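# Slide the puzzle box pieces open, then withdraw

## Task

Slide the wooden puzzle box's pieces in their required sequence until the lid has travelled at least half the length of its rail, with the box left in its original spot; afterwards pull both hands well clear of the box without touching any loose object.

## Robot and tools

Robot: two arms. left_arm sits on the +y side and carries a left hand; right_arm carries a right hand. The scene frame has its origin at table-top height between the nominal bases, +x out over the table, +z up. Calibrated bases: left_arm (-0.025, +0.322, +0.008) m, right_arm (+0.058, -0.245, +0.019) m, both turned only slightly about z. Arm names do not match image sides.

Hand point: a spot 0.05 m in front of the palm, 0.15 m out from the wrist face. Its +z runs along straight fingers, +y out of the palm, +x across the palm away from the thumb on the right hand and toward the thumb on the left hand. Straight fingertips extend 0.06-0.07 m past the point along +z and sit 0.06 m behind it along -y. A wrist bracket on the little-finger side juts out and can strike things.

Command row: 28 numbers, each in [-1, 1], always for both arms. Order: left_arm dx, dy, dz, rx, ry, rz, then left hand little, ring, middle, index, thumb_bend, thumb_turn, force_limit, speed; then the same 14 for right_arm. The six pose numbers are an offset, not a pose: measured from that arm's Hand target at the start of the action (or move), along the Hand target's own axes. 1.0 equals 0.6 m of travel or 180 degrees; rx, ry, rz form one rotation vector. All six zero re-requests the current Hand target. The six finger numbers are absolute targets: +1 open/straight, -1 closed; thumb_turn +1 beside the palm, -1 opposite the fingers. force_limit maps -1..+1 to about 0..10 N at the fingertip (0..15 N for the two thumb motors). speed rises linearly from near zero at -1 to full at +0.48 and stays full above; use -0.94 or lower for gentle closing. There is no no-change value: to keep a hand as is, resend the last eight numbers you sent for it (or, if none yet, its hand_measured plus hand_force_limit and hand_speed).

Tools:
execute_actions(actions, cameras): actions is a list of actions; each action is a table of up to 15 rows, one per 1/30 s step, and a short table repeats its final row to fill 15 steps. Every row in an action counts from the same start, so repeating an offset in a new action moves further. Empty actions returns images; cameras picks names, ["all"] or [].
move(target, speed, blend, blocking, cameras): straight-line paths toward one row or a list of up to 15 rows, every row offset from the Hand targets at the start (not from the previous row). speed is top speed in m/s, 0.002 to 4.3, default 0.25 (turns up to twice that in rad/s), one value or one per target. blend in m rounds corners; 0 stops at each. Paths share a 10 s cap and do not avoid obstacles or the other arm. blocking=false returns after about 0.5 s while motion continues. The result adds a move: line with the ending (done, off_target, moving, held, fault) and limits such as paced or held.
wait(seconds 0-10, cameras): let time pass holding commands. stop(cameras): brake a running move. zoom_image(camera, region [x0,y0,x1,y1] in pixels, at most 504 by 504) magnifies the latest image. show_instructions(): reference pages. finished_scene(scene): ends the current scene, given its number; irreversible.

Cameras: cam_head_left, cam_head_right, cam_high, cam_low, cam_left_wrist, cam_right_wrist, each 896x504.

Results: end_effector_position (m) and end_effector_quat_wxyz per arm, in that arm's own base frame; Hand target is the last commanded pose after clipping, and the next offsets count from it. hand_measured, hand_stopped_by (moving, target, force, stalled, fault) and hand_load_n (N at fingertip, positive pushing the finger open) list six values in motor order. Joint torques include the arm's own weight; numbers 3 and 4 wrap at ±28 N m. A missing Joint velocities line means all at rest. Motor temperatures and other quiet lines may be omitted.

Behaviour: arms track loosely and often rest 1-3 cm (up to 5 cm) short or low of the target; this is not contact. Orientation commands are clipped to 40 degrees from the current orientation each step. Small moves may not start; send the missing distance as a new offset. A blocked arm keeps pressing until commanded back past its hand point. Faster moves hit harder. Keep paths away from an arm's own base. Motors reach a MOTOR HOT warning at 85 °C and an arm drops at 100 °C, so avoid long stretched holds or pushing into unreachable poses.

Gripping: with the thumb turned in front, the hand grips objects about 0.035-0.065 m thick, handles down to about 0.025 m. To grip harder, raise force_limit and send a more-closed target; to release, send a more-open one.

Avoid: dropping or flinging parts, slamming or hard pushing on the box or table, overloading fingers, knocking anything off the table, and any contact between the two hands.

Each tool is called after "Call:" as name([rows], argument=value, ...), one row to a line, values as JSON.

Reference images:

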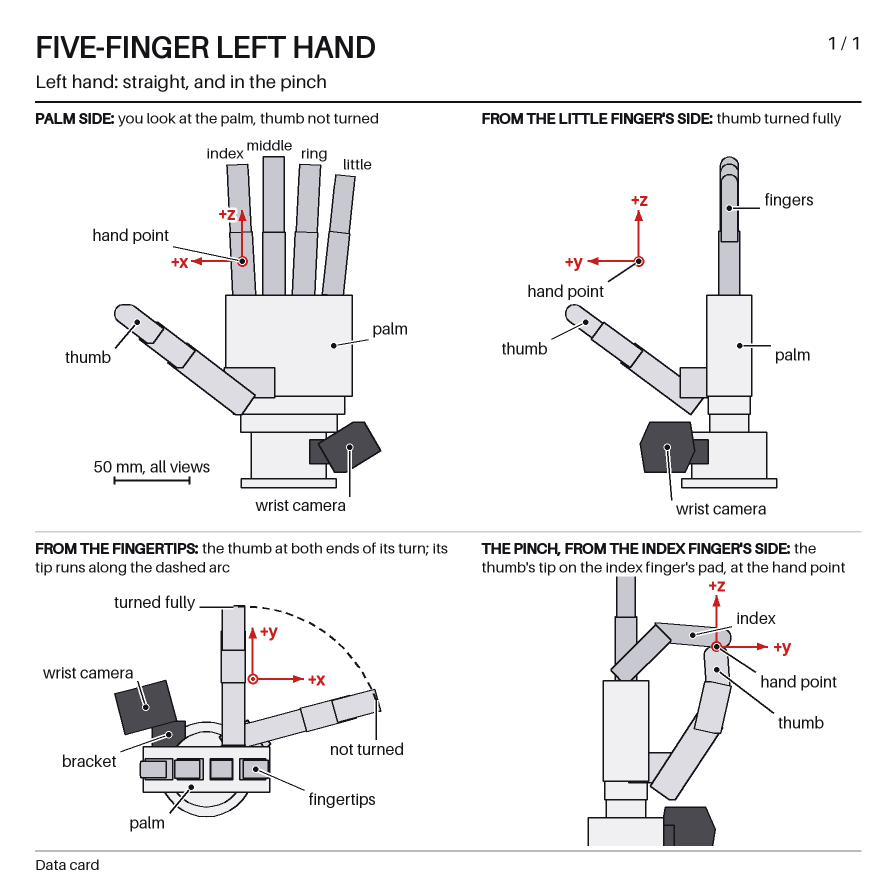

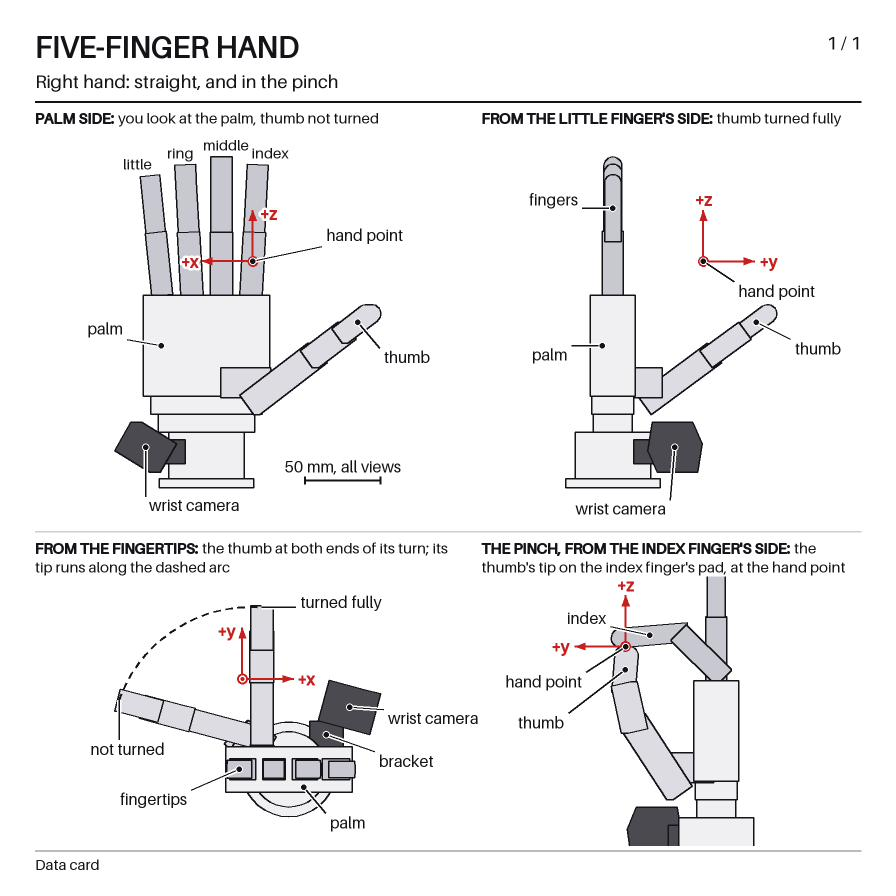

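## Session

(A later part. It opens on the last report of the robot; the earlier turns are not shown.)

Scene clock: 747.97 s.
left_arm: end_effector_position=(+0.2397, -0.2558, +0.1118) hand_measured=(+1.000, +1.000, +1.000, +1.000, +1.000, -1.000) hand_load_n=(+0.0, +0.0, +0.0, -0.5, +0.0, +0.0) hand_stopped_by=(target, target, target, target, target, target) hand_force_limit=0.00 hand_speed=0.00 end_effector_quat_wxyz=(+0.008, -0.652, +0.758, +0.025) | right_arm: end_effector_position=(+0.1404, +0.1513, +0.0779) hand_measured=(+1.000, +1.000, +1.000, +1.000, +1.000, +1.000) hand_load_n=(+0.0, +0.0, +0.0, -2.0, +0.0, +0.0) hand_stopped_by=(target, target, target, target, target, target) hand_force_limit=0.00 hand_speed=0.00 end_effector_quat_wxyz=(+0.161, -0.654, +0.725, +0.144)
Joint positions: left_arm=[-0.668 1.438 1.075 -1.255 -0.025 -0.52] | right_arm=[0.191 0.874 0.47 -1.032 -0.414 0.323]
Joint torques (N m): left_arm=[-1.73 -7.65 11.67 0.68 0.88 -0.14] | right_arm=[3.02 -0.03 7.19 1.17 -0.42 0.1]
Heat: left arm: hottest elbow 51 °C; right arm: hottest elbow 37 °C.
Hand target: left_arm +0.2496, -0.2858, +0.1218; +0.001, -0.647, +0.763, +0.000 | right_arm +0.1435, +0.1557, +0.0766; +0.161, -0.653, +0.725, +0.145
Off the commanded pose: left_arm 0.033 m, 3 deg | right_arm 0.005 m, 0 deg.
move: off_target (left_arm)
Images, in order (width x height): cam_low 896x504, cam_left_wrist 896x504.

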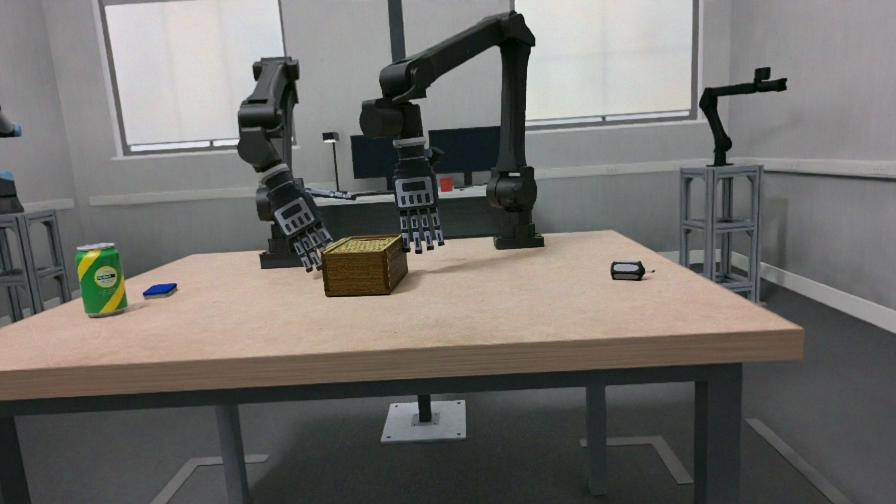

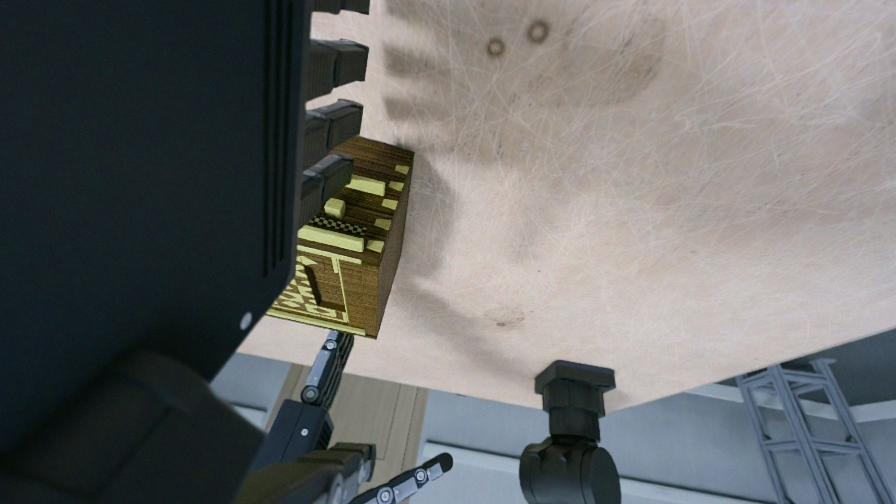

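Call:
move([
  [-0.0823,0.0136,0,0,0,0,1,1,1,1,1,-1,0,0, 0.05,0,-0.0235,0,0,0,1,1,1,1,1,1,0,0],
  [-0.0823,0.0136,-0.15,0,0,0,1,1,1,1,1,-1,0,0, 0.1208,0,-0.0563,0,0,0,1,1,1,1,1,1,0,0],
  [0.0863,0.0188,-0.0937,0,0,0,1,1,1,1,1,-1,0,0, 0.1208,0,-0.0563,0,0,0,1,1,1,1,1,1,0,0],
], cameras=["cam_low","cam_left_wrist","cam_right_wrist","cam_head_left"], speed=[0.08,0.15,0.15])

Call:
zoom_image(camera="cam_right_wrist", region=[400, 0, 640, 240])

Call:
zoom_image(camera="cam_head_left", region=[425, 255, 505, 345])

Scene clock: 796.00 s.
left_arm: end_effector_position=(+0.2190, -0.3202, +0.1706) hand_measured=(+1.000, +1.000, +1.000, +1.000, +1.000, -1.000) hand_load_n=(+0.0, +0.0, +0.0, +0.0, +0.0, +0.0) hand_stopped_by=(target, target, target, target, target, target) hand_force_limit=0.00 hand_speed=0.00 end_effector_quat_wxyz=(-0.001, -0.643, +0.766, +0.016) | right_arm: end_effector_position=(+0.1318, +0.0779, +0.0731) hand_measured=(+1.000, +1.000, +1.000, +1.000, +1.000, +1.000) hand_load_n=(+0.0, +0.0, +0.5, +0.0, +0.0, +0.0) hand_stopped_by=(target, target, target, target, target, target) hand_force_limit=0.00 hand_speed=0.00 end_effector_quat_wxyz=(+0.160, -0.652, +0.727, +0.143)
Joint positions: left_arm=[-0.812 1.46 1.257 -1.4 0.001 -0.639] | right_arm=[-0.202 0.899 0.47 -1.184 -0.43 -0.104]
Joint torques (N m): left_arm=[0.67 -9 11.04 0.46 -0.03 -0.18] | right_arm=[1.32 -0.09 7.77 -0.43 -0.53 -0.23]
Heat: left arm: hottest elbow 51 °C; right arm: hottest elbow 37 °C.
Hand target: left_arm +0.2300, -0.3351, +0.1780; +0.001, -0.647, +0.763, +0.000 | right_arm +0.1352, +0.0761, +0.0766; +0.161, -0.653, +0.726, +0.145
Off the commanded pose: left_arm 0.020 m, 2 deg | right_arm 0.005 m, 0 deg.
move: off_target (left_arm)
Images, in order (width x height): cam_head_left 896x504, cam_low 896x504, cam_left_wrist 896x504, cam_right_wrist 896x504.

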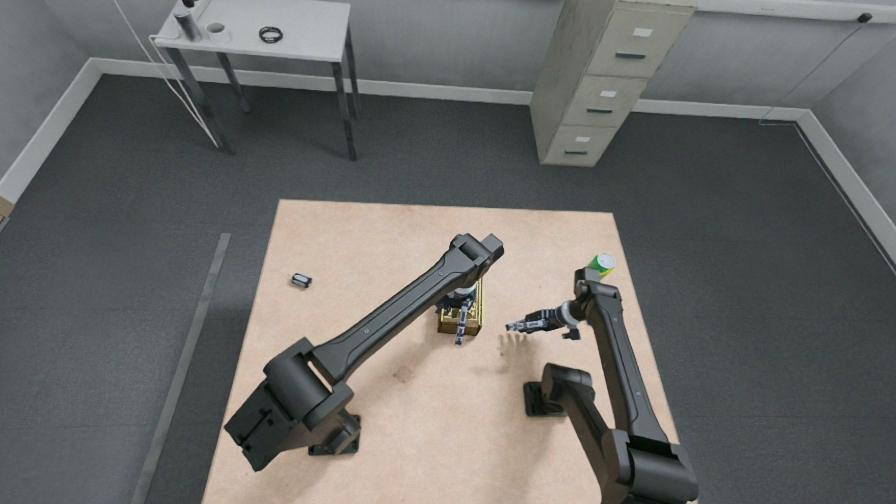

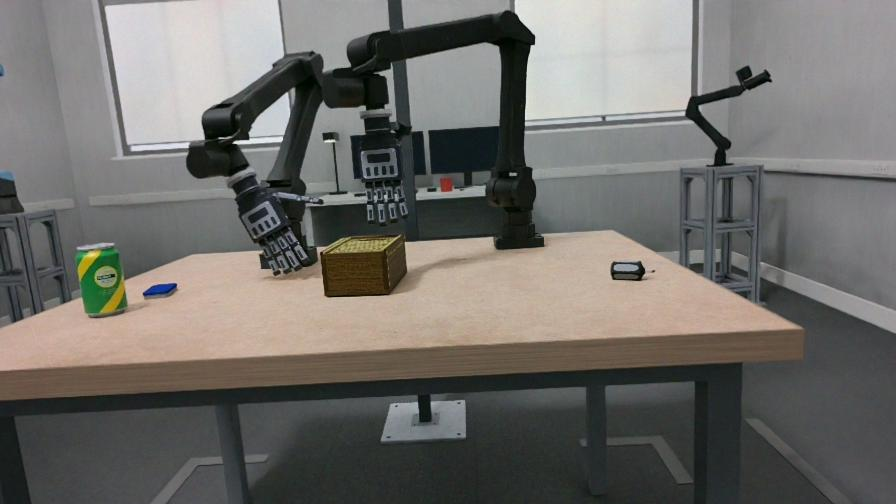

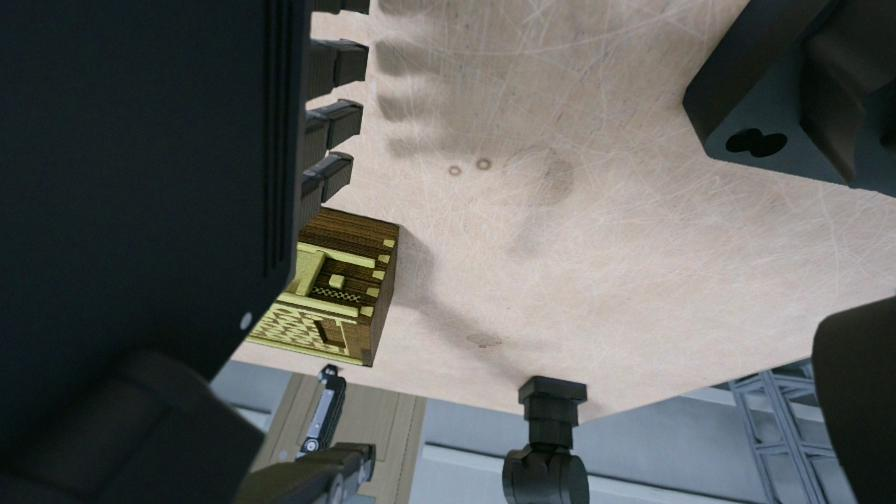

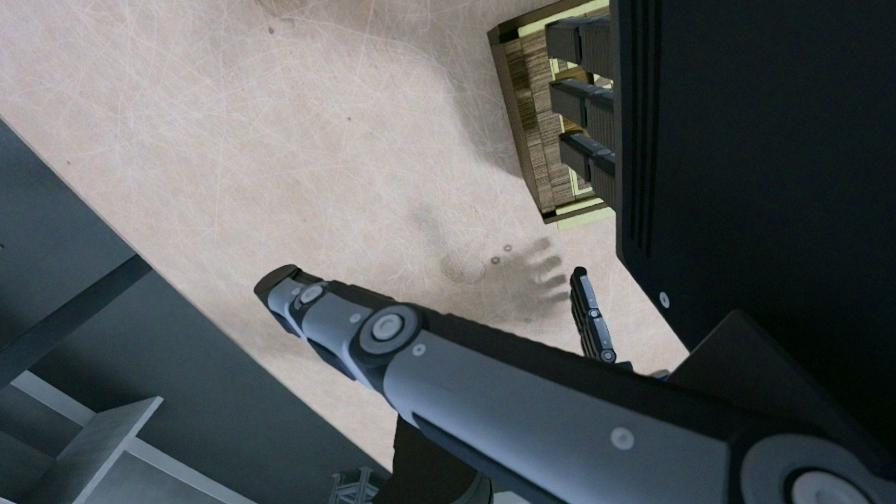

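Scaled by 2.100 from the camera's 896x504 image, which has a finer 1280x720 frame.

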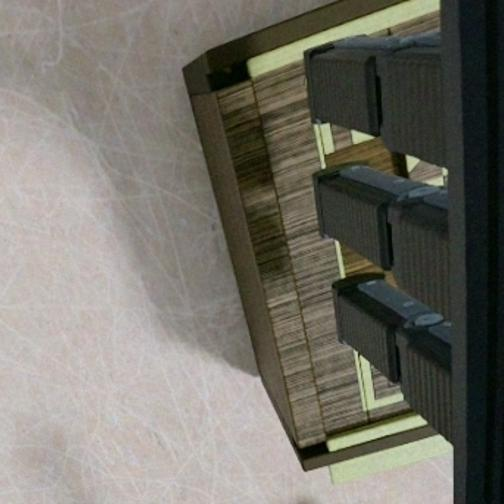

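Scaled by 5.600 from the camera's 896x504 image, which has a finer 1280x720 frame.

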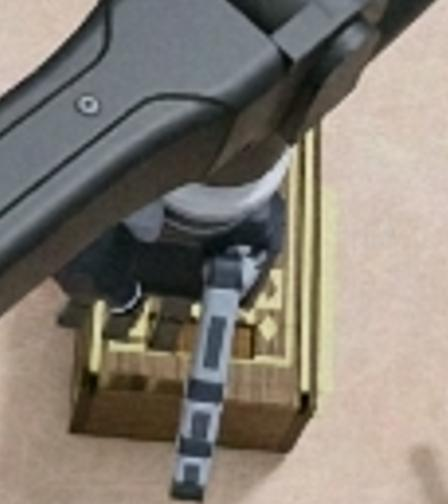

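Call:
move([
  [0.0212,-0.018,0,0,0,0,1,1,1,1,1,-1,0,0, 0,0,0,0,0,0,1,1,1,1,1,1,0,0],
  [0.0212,-0.018,0.035,0,0,0,1,1,1,1,1,-1,0,0, 0,0,0,0,0,0,1,1,1,1,1,1,0,0],
], cameras=["cam_low","cam_right_wrist","cam_head_left"], speed=[0.05,0.05])

Call:
zoom_image(camera="cam_right_wrist", region=[440, 0, 640, 240])

Call:
zoom_image(camera="cam_low", region=[310, 180, 450, 300])

Scene clock: 826.67 s.
left_arm: end_effector_position=(+0.2385, -0.3441, +0.1647) hand_measured=(+1.000, +1.000, +1.000, +1.000, +1.000, -1.000) hand_load_n=(+0.0, +0.0, -0.5, +0.0, +0.0, +0.0) hand_stopped_by=(target, target, target, target, target, target) hand_force_limit=0.00 hand_speed=0.00 end_effector_quat_wxyz=(+0.000, -0.644, +0.765, -0.005) | right_arm: end_effector_position=(+0.1318, +0.0779, +0.0731) hand_measured=(+1.000, +1.000, +1.000, +1.000, +1.000, +1.000) hand_load_n=(+0.0, +0.0, +0.0, +0.0, +0.0, +0.0) hand_stopped_by=(target, target, target, target, target, target) hand_force_limit=0.00 hand_speed=0.00 end_effector_quat_wxyz=(+0.160, -0.652, +0.727, +0.143)
Joint positions: left_arm=[-0.817 1.512 1.302 -1.351 0.001 -0.647] | right_arm=[-0.202 0.899 0.47 -1.184 -0.43 -0.104]
Joint torques (N m): left_arm=[0.44 -9.64 7.88 0.59 -0.05 -0.16] | right_arm=[1.26 -0.03 7.77 -0.43 -0.53 -0.23]
Motor temperatures (°C): left_arm=[30 37 54 27 26 30] | right_arm=[29 29 37 26 30 31]
Heat: left arm: hottest elbow 54 °C; right arm: hottest elbow 37 °C.
Hand target: left_arm +0.2386, -0.3494, +0.1571; +0.001, -0.647, +0.763, -0.001 | right_arm +0.1352, +0.0761, +0.0766; +0.161, -0.653, +0.726, +0.145
Off the commanded pose: left_arm 0.009 m, 1 deg | right_arm 0.005 m, 0 deg.
move: done
Images, in order (width x height): cam_head_left 896x504, cam_low 896x504, cam_right_wrist 896x504.

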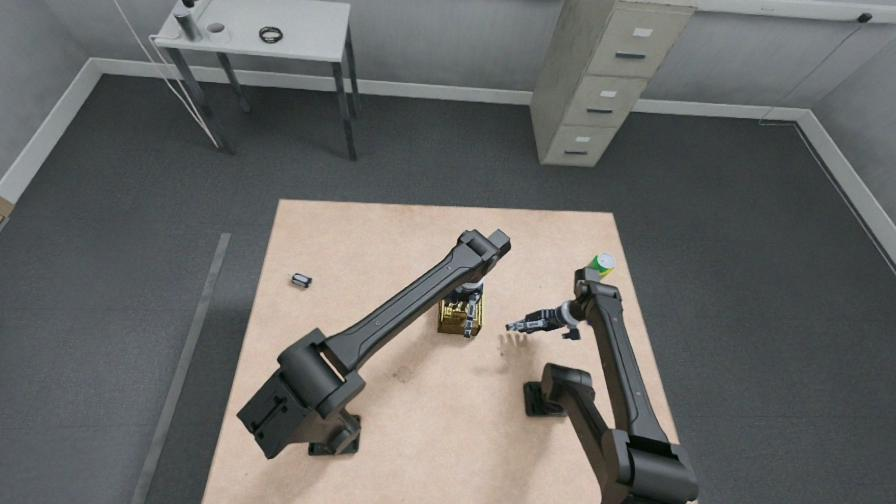

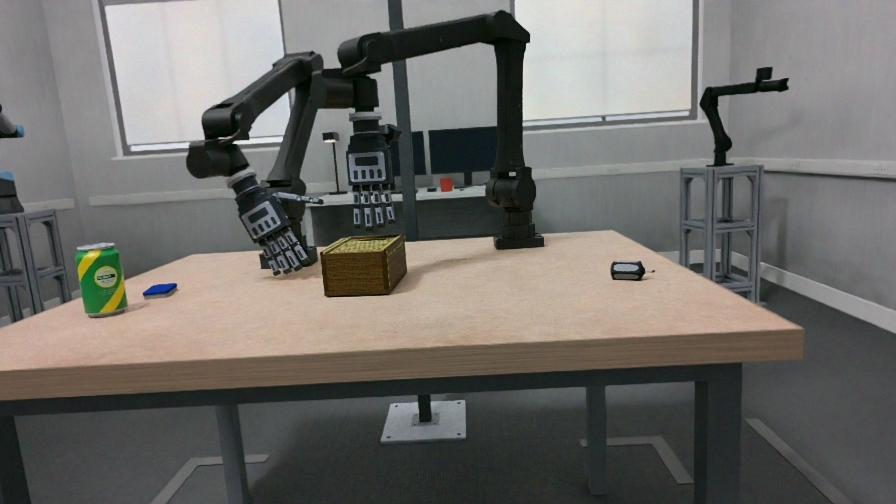

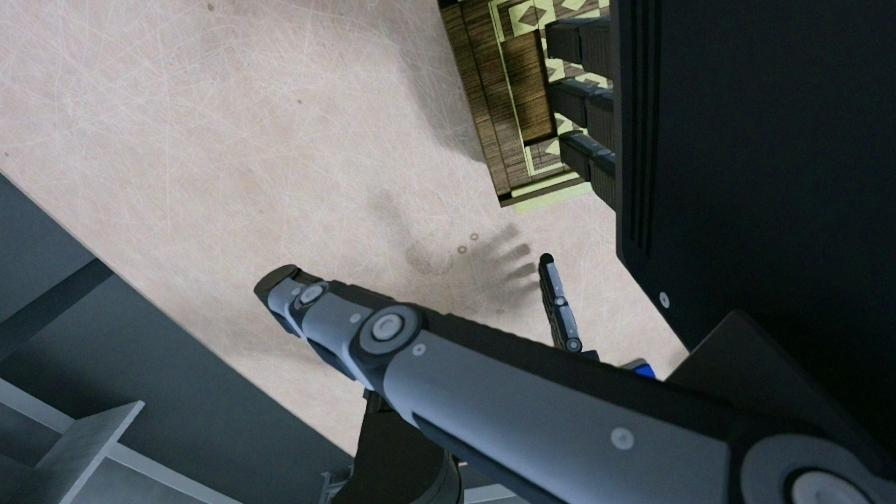

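Scaled by 2.100 from the camera's 896x504 image, which has a finer 1280x720 frame.

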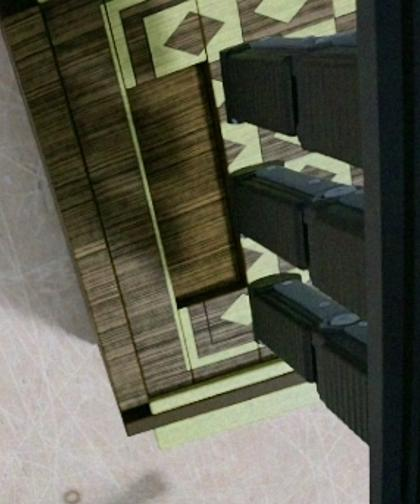

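Scaled by 3.600 from the camera's 896x504 image, which has a finer 1280x720 frame.

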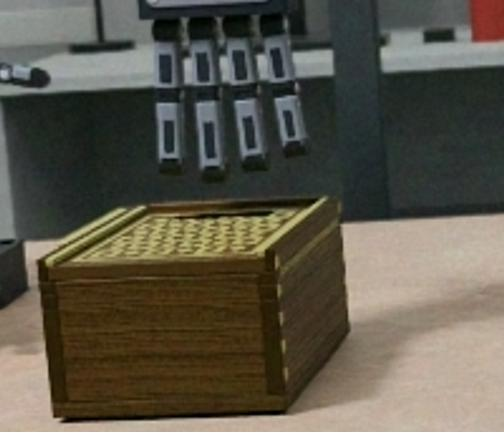

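Call:
move([
  [-0.0095,0.0365,0,0,0,0,1,1,1,1,1,-1,0,0, 0,0,0,0,0,0,1,1,1,1,1,1,0,0],
], cameras=["cam_right_wrist"], speed=0.05)

Call:
zoom_image(camera="cam_right_wrist", region=[440, 0, 640, 240])

Scene clock: 846.13 s.
left_arm: end_effector_position=(+0.2189, -0.3366, +0.1553) hand_measured=(+1.000, +1.000, +1.000, +1.000, +1.000, -1.000) hand_load_n=(+0.0, +0.0, +0.0, +0.0, +0.0, +0.0) hand_stopped_by=(target, target, target, target, target, target) hand_force_limit=0.00 hand_speed=0.00 end_effector_quat_wxyz=(-0.001, -0.644, +0.765, +0.007) | right_arm: end_effector_position=(+0.1318, +0.0779, +0.0731) hand_measured=(+1.000, +1.000, +1.000, +1.000, +1.000, +1.000) hand_load_n=(+0.0, +0.0, +0.0, +0.0, +0.0, +0.0) hand_stopped_by=(target, target, target, target, target, target) hand_force_limit=0.00 hand_speed=0.00 end_effector_quat_wxyz=(+0.160, -0.652, +0.727, +0.143)
Joint positions: left_arm=[-0.839 1.487 1.247 -1.346 0.001 -0.667] | right_arm=[-0.202 0.899 0.47 -1.184 -0.43 -0.104]
Joint torques (N m): left_arm=[0.44 -11.05 7.53 0.57 -0.03 -0.16] | right_arm=[1.26 -0.03 7.77 -0.43 -0.53 -0.23]
Heat: left arm: hottest elbow 52 °C; right arm: hottest elbow 37 °C.
Hand target: left_arm +0.2179, -0.3402, +0.1570; +0.001, -0.647, +0.763, -0.001 | right_arm +0.1352, +0.0761, +0.0766; +0.161, -0.653, +0.726, +0.145
Off the commanded pose: left_arm 0.004 m, 1 deg | right_arm 0.005 m, 0 deg.
move: done
Images, in order (width x height): cam_right_wrist 896x504.

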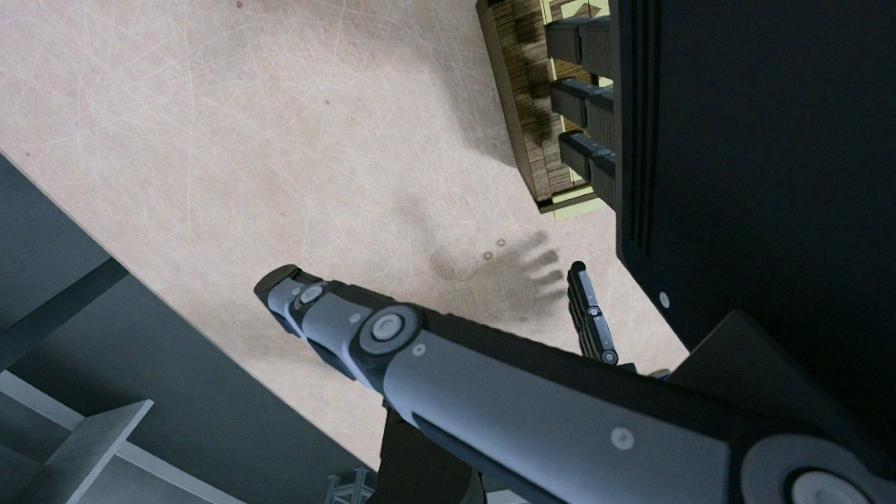

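Scaled by 2.100 from the camera's 896x504 image, which has a finer 1280x720 frame.

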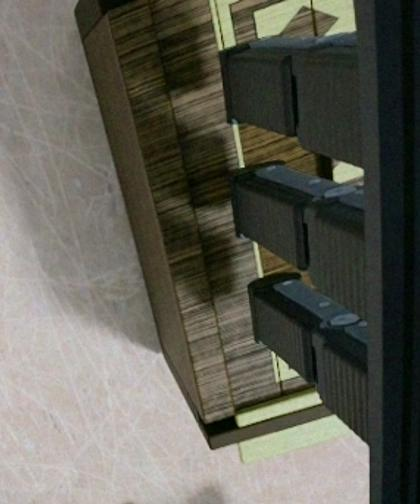

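Call:
move([
  [0,0,0.025,0,0,0,1,1,1,1,1,-1,0,0, 0,0,0,0,0,0,1,1,1,1,1,1,0,0],
  [0.002,-0.0665,0.025,0,0,0,1,1,1,1,1,-1,0,0, 0,0,0,0,0,0,1,1,1,1,1,1,0,0],
], cameras=["cam_low","cam_right_wrist","cam_head_left"], speed=0.04)

Call:
zoom_image(camera="cam_right_wrist", region=[440, 0, 640, 240])

Call:
zoom_image(camera="cam_low", region=[310, 180, 450, 300])

Scene clock: 865.73 s.
left_arm: end_effector_position=(+0.2457, -0.3406, +0.1443) hand_measured=(+1.000, +1.000, +1.000, +1.000, +1.000, -1.000) hand_load_n=(+0.0, -0.5, -1.0, +0.0, +0.0, +0.0) hand_stopped_by=(target, target, target, target, target, target) hand_force_limit=0.00 hand_speed=0.00 end_effector_quat_wxyz=(+0.001, -0.650, +0.760, +0.000) | right_arm: end_effector_position=(+0.1318, +0.0779, +0.0731) hand_measured=(+1.000, +1.000, +1.000, +1.000, +1.000, +1.000) hand_load_n=(+0.0, +0.0, +0.0, +0.0, +0.0, +0.0) hand_stopped_by=(target, target, target, target, target, target) hand_force_limit=0.00 hand_speed=0.00 end_effector_quat_wxyz=(+0.160, -0.652, +0.727, +0.143)
Joint positions: left_arm=[-0.8 1.536 1.274 -1.31 -0.001 -0.645] | right_arm=[-0.202 0.899 0.47 -1.184 -0.43 -0.104]
Joint torques (N m): left_arm=[1.79 -8.7 10.26 0.32 0.01 0.11] | right_arm=[1.26 -0.09 7.77 -0.42 -0.53 -0.23]
Heat: left arm: hottest elbow 51 °C; right arm: hottest elbow 37 °C.
Hand target: left_arm +0.2571, -0.3478, +0.1421; +0.001, -0.647, +0.763, -0.001 | right_arm +0.1352, +0.0761, +0.0766; +0.161, -0.653, +0.726, +0.145
Off the commanded pose: left_arm 0.014 m, 0 deg | right_arm 0.005 m, 0 deg.
move: off_target (left_arm)
Images, in order (width x height): cam_head_left 896x504, cam_low 896x504, cam_right_wrist 896x504.

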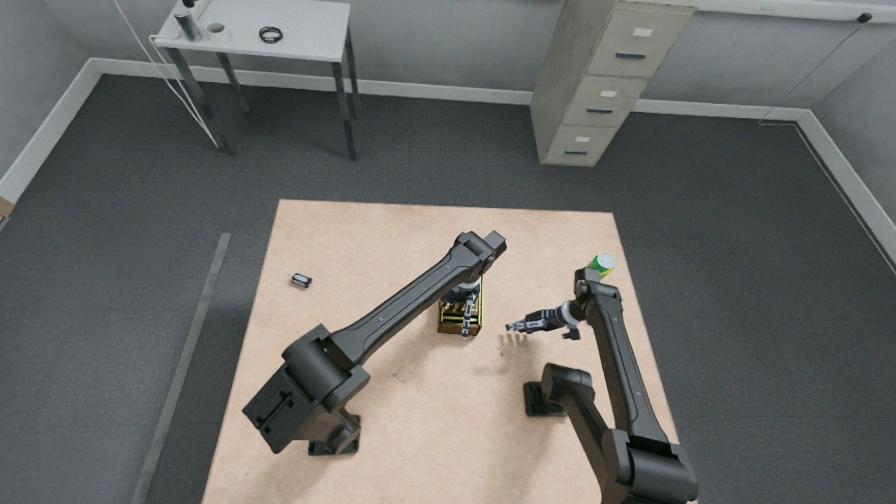

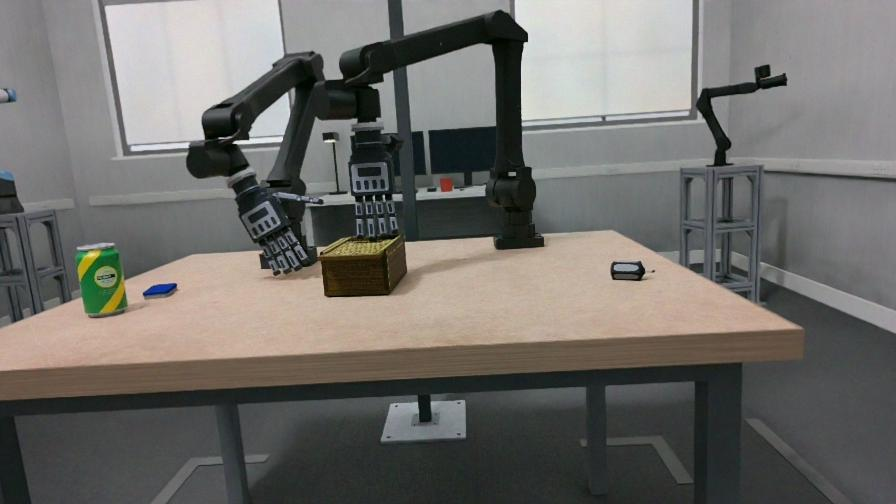

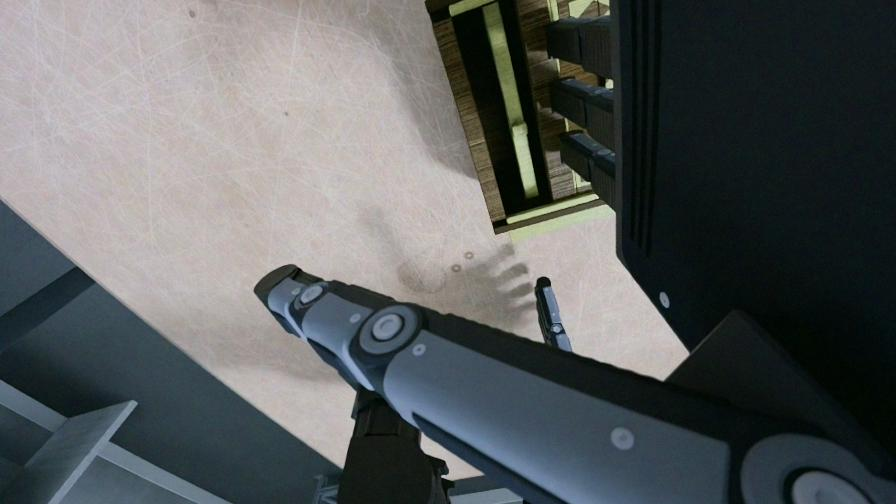

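Scaled by 2.100 from the camera's 896x504 image, which has a finer 1280x720 frame.

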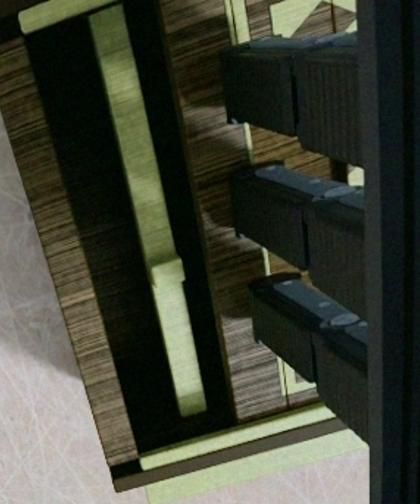

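Scaled by 3.600 from the camera's 896x504 image, which has a finer 1280x720 frame.

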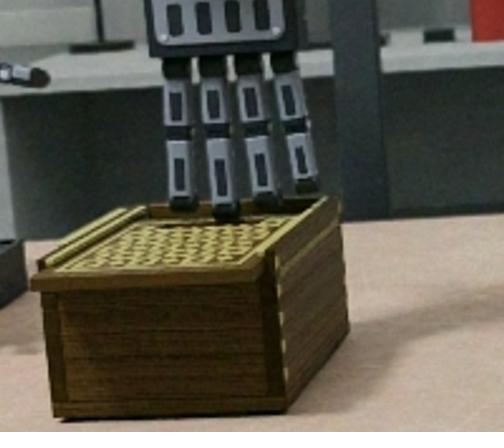

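Call:
move([
  [-0.0055,-0.1,0.0,0,0,0,1,1,1,1,1,-1,0,0, 0,0,0,0,0,0,1,1,1,1,1,1,0,0],
], cameras=["cam_low","cam_right_wrist","cam_head_left"], speed=0.05)

Call:
zoom_image(camera="cam_right_wrist", region=[340, 0, 640, 300])

Call:
zoom_image(camera="cam_low", region=[290, 180, 450, 310])

Scene clock: 885.37 s.
left_arm: end_effector_position=(+0.3059, -0.3471, +0.1442) hand_measured=(+1.000, +1.000, +1.000, +1.000, +1.000, -1.000) hand_load_n=(+0.0, +0.0, -0.5, +0.0, +0.0, +0.0) hand_stopped_by=(target, target, target, target, target, target) hand_force_limit=0.00 hand_speed=0.00 end_effector_quat_wxyz=(+0.002, -0.651, +0.759, +0.000) | right_arm: end_effector_position=(+0.1318, +0.0779, +0.0731) hand_measured=(+1.000, +1.000, +1.000, +1.000, +1.000, +1.000) hand_load_n=(+0.0, +0.0, +0.0, +0.0, +0.0, +0.0) hand_stopped_by=(target, target, target, target, target, target) hand_force_limit=0.00 hand_speed=0.00 end_effector_quat_wxyz=(+0.160, -0.652, +0.727, +0.143)
Joint positions: left_arm=[-0.722 1.656 1.42 -1.335 -0.004 -0.57] | right_arm=[-0.202 0.899 0.47 -1.184 -0.43 -0.104]
Joint torques (N m): left_arm=[1.55 -10.75 10.61 0.27 0.11 0.06] | right_arm=[1.32 -0.09 7.75 -0.44 -0.53 -0.22]
Heat: left arm: hottest elbow 51 °C; right arm: hottest elbow 37 °C.
Hand target: left_arm +0.3168, -0.3543, +0.1420; +0.001, -0.647, +0.763, +0.000 | right_arm +0.1352, +0.0761, +0.0766; +0.161, -0.653, +0.726, +0.145
Off the commanded pose: left_arm 0.013 m, 1 deg | right_arm 0.005 m, 0 deg.
move: off_target (left_arm)
Images, in order (width x height): cam_head_left 896x504, cam_low 896x504, cam_right_wrist 896x504.

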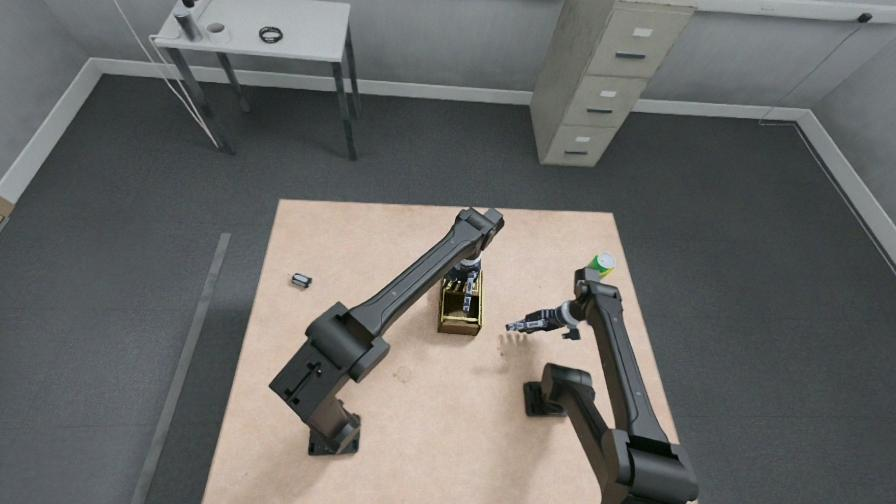

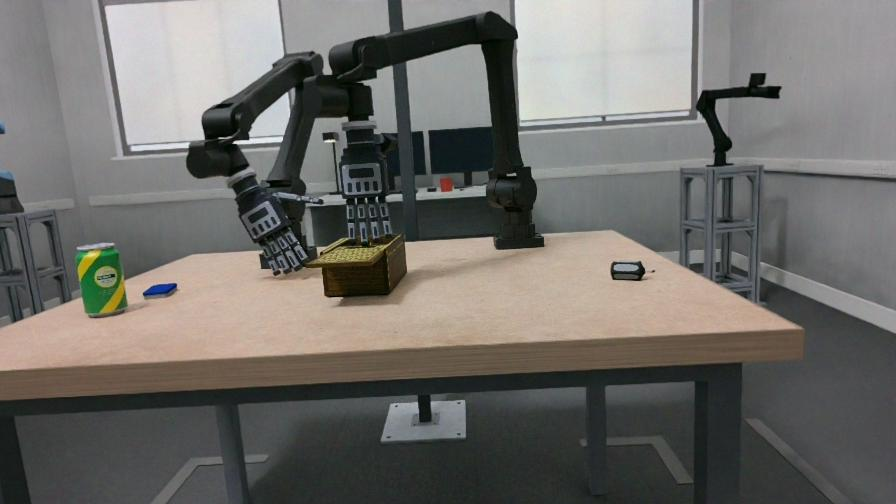

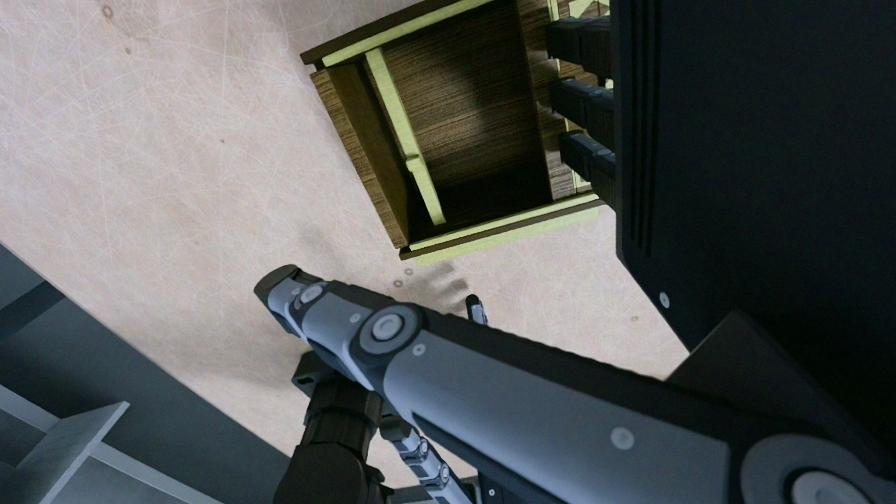

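Scaled by 1.680 from the camera's 896x504 image, which has a finer 1280x720 frame.

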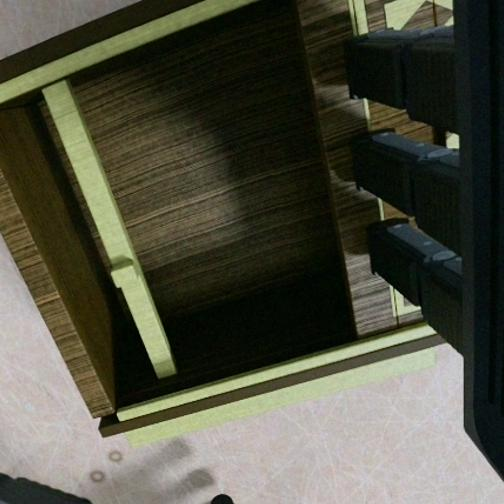

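Scaled by 3.150 from the camera's 896x504 image, which has a finer 1280x720 frame.

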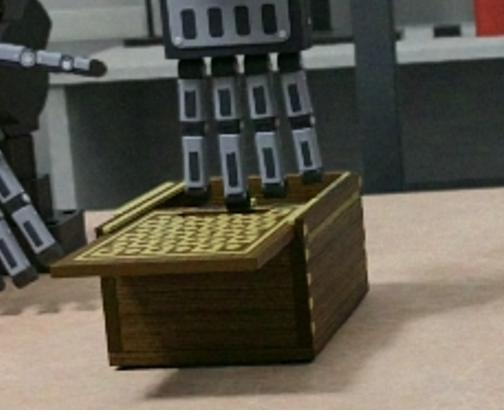

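Call:
move([
  [-0.0037,-0.067,0.0,0,0,0,1,1,1,1,1,-1,0,0, 0,0,0,0,0,0,1,1,1,1,1,1,0,0],
], cameras=["cam_low","cam_right_wrist","cam_head_left"], speed=0.05)

Call:
zoom_image(camera="cam_head_left", region=[425, 225, 505, 345])

Call:
zoom_image(camera="cam_low", region=[290, 180, 450, 310])

Scene clock: 903.17 s.
left_arm: end_effector_position=(+0.3446, -0.3538, +0.1413) hand_measured=(+1.000, +1.000, +1.000, +1.000, +1.000, -1.000) hand_load_n=(+0.0, +0.0, +0.0, +0.0, +0.0, +0.0) hand_stopped_by=(target, target, target, target, target, target) hand_force_limit=0.00 hand_speed=0.00 end_effector_quat_wxyz=(+0.001, -0.651, +0.759, +0.004) | right_arm: end_effector_position=(+0.1318, +0.0779, +0.0731) hand_measured=(+1.000, +1.000, +1.000, +1.000, +1.000, +1.000) hand_load_n=(+0.0, +0.0, +0.0, -0.5, +0.0, +0.0) hand_stopped_by=(target, target, target, target, target, target) hand_force_limit=0.00 hand_speed=0.00 end_effector_quat_wxyz=(+0.160, -0.652, +0.727, +0.143)
Joint positions: left_arm=[-0.683 1.75 1.534 -1.363 -0.003 -0.529] | right_arm=[-0.202 0.899 0.47 -1.184 -0.43 -0.104]
Joint torques (N m): left_arm=[1.85 -13.04 10.73 0.13 0.07 0.09] | right_arm=[1.26 -0.09 7.77 -0.42 -0.53 -0.23]
Heat: left arm: hottest elbow 52 °C; right arm: hottest elbow 37 °C.
Hand target: left_arm +0.3568, -0.3588, +0.1422; +0.001, -0.647, +0.762, +0.000 | right_arm +0.1352, +0.0761, +0.0766; +0.161, -0.653, +0.726, +0.145
Off the commanded pose: left_arm 0.013 m, 1 deg | right_arm 0.005 m, 0 deg.
move: off_target (left_arm)
Images, in order (width x height): cam_head_left 896x504, cam_low 896x504, cam_right_wrist 896x504.

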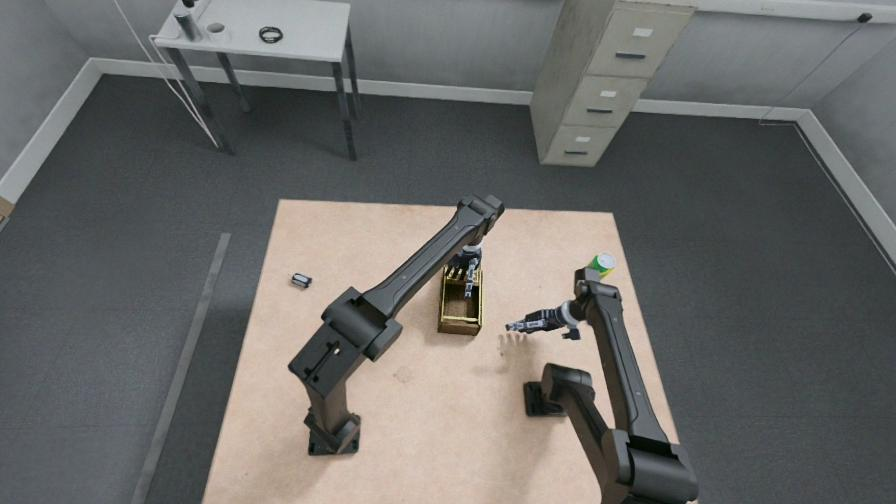

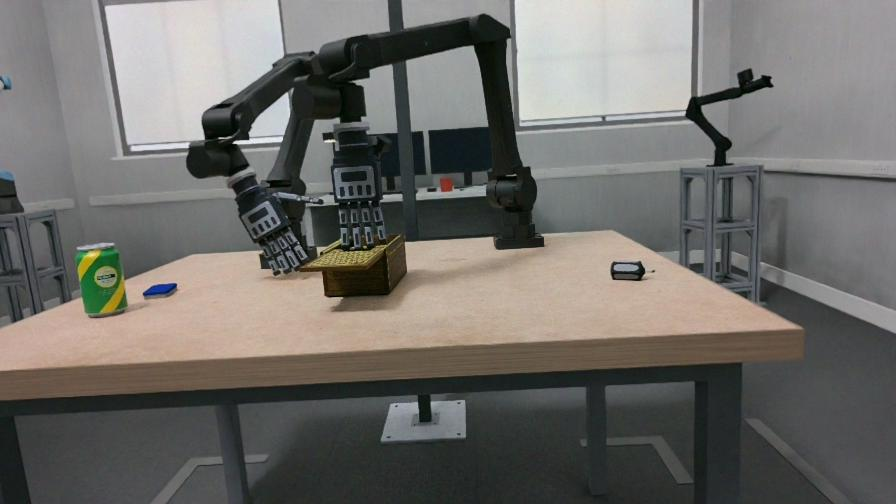

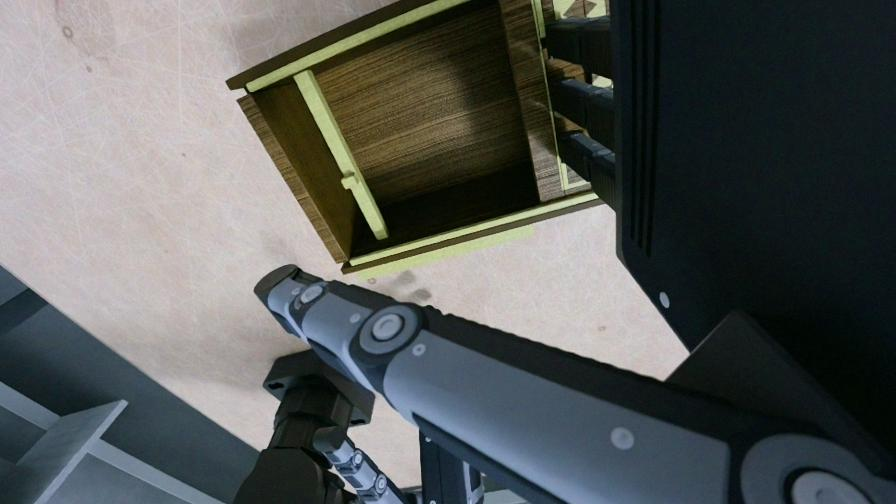

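Scaled by 4.200 from the camera's 896x504 image, which has a finer 1280x720 frame.

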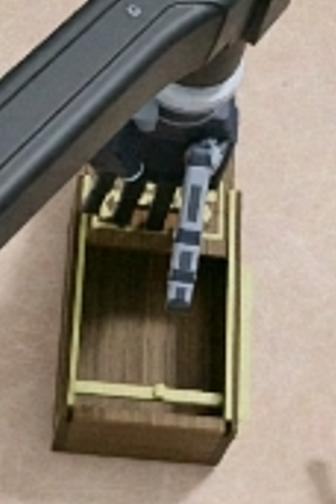

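Scaled by 3.150 from the camera's 896x504 image, which has a finer 1280x720 frame.

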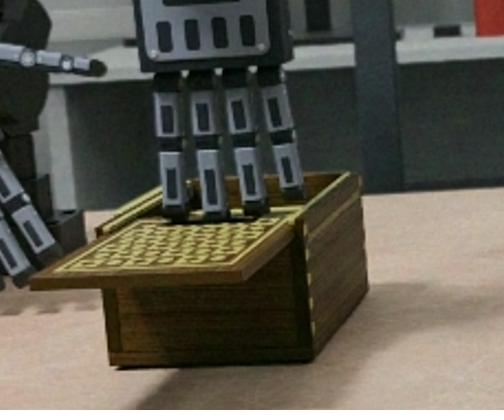

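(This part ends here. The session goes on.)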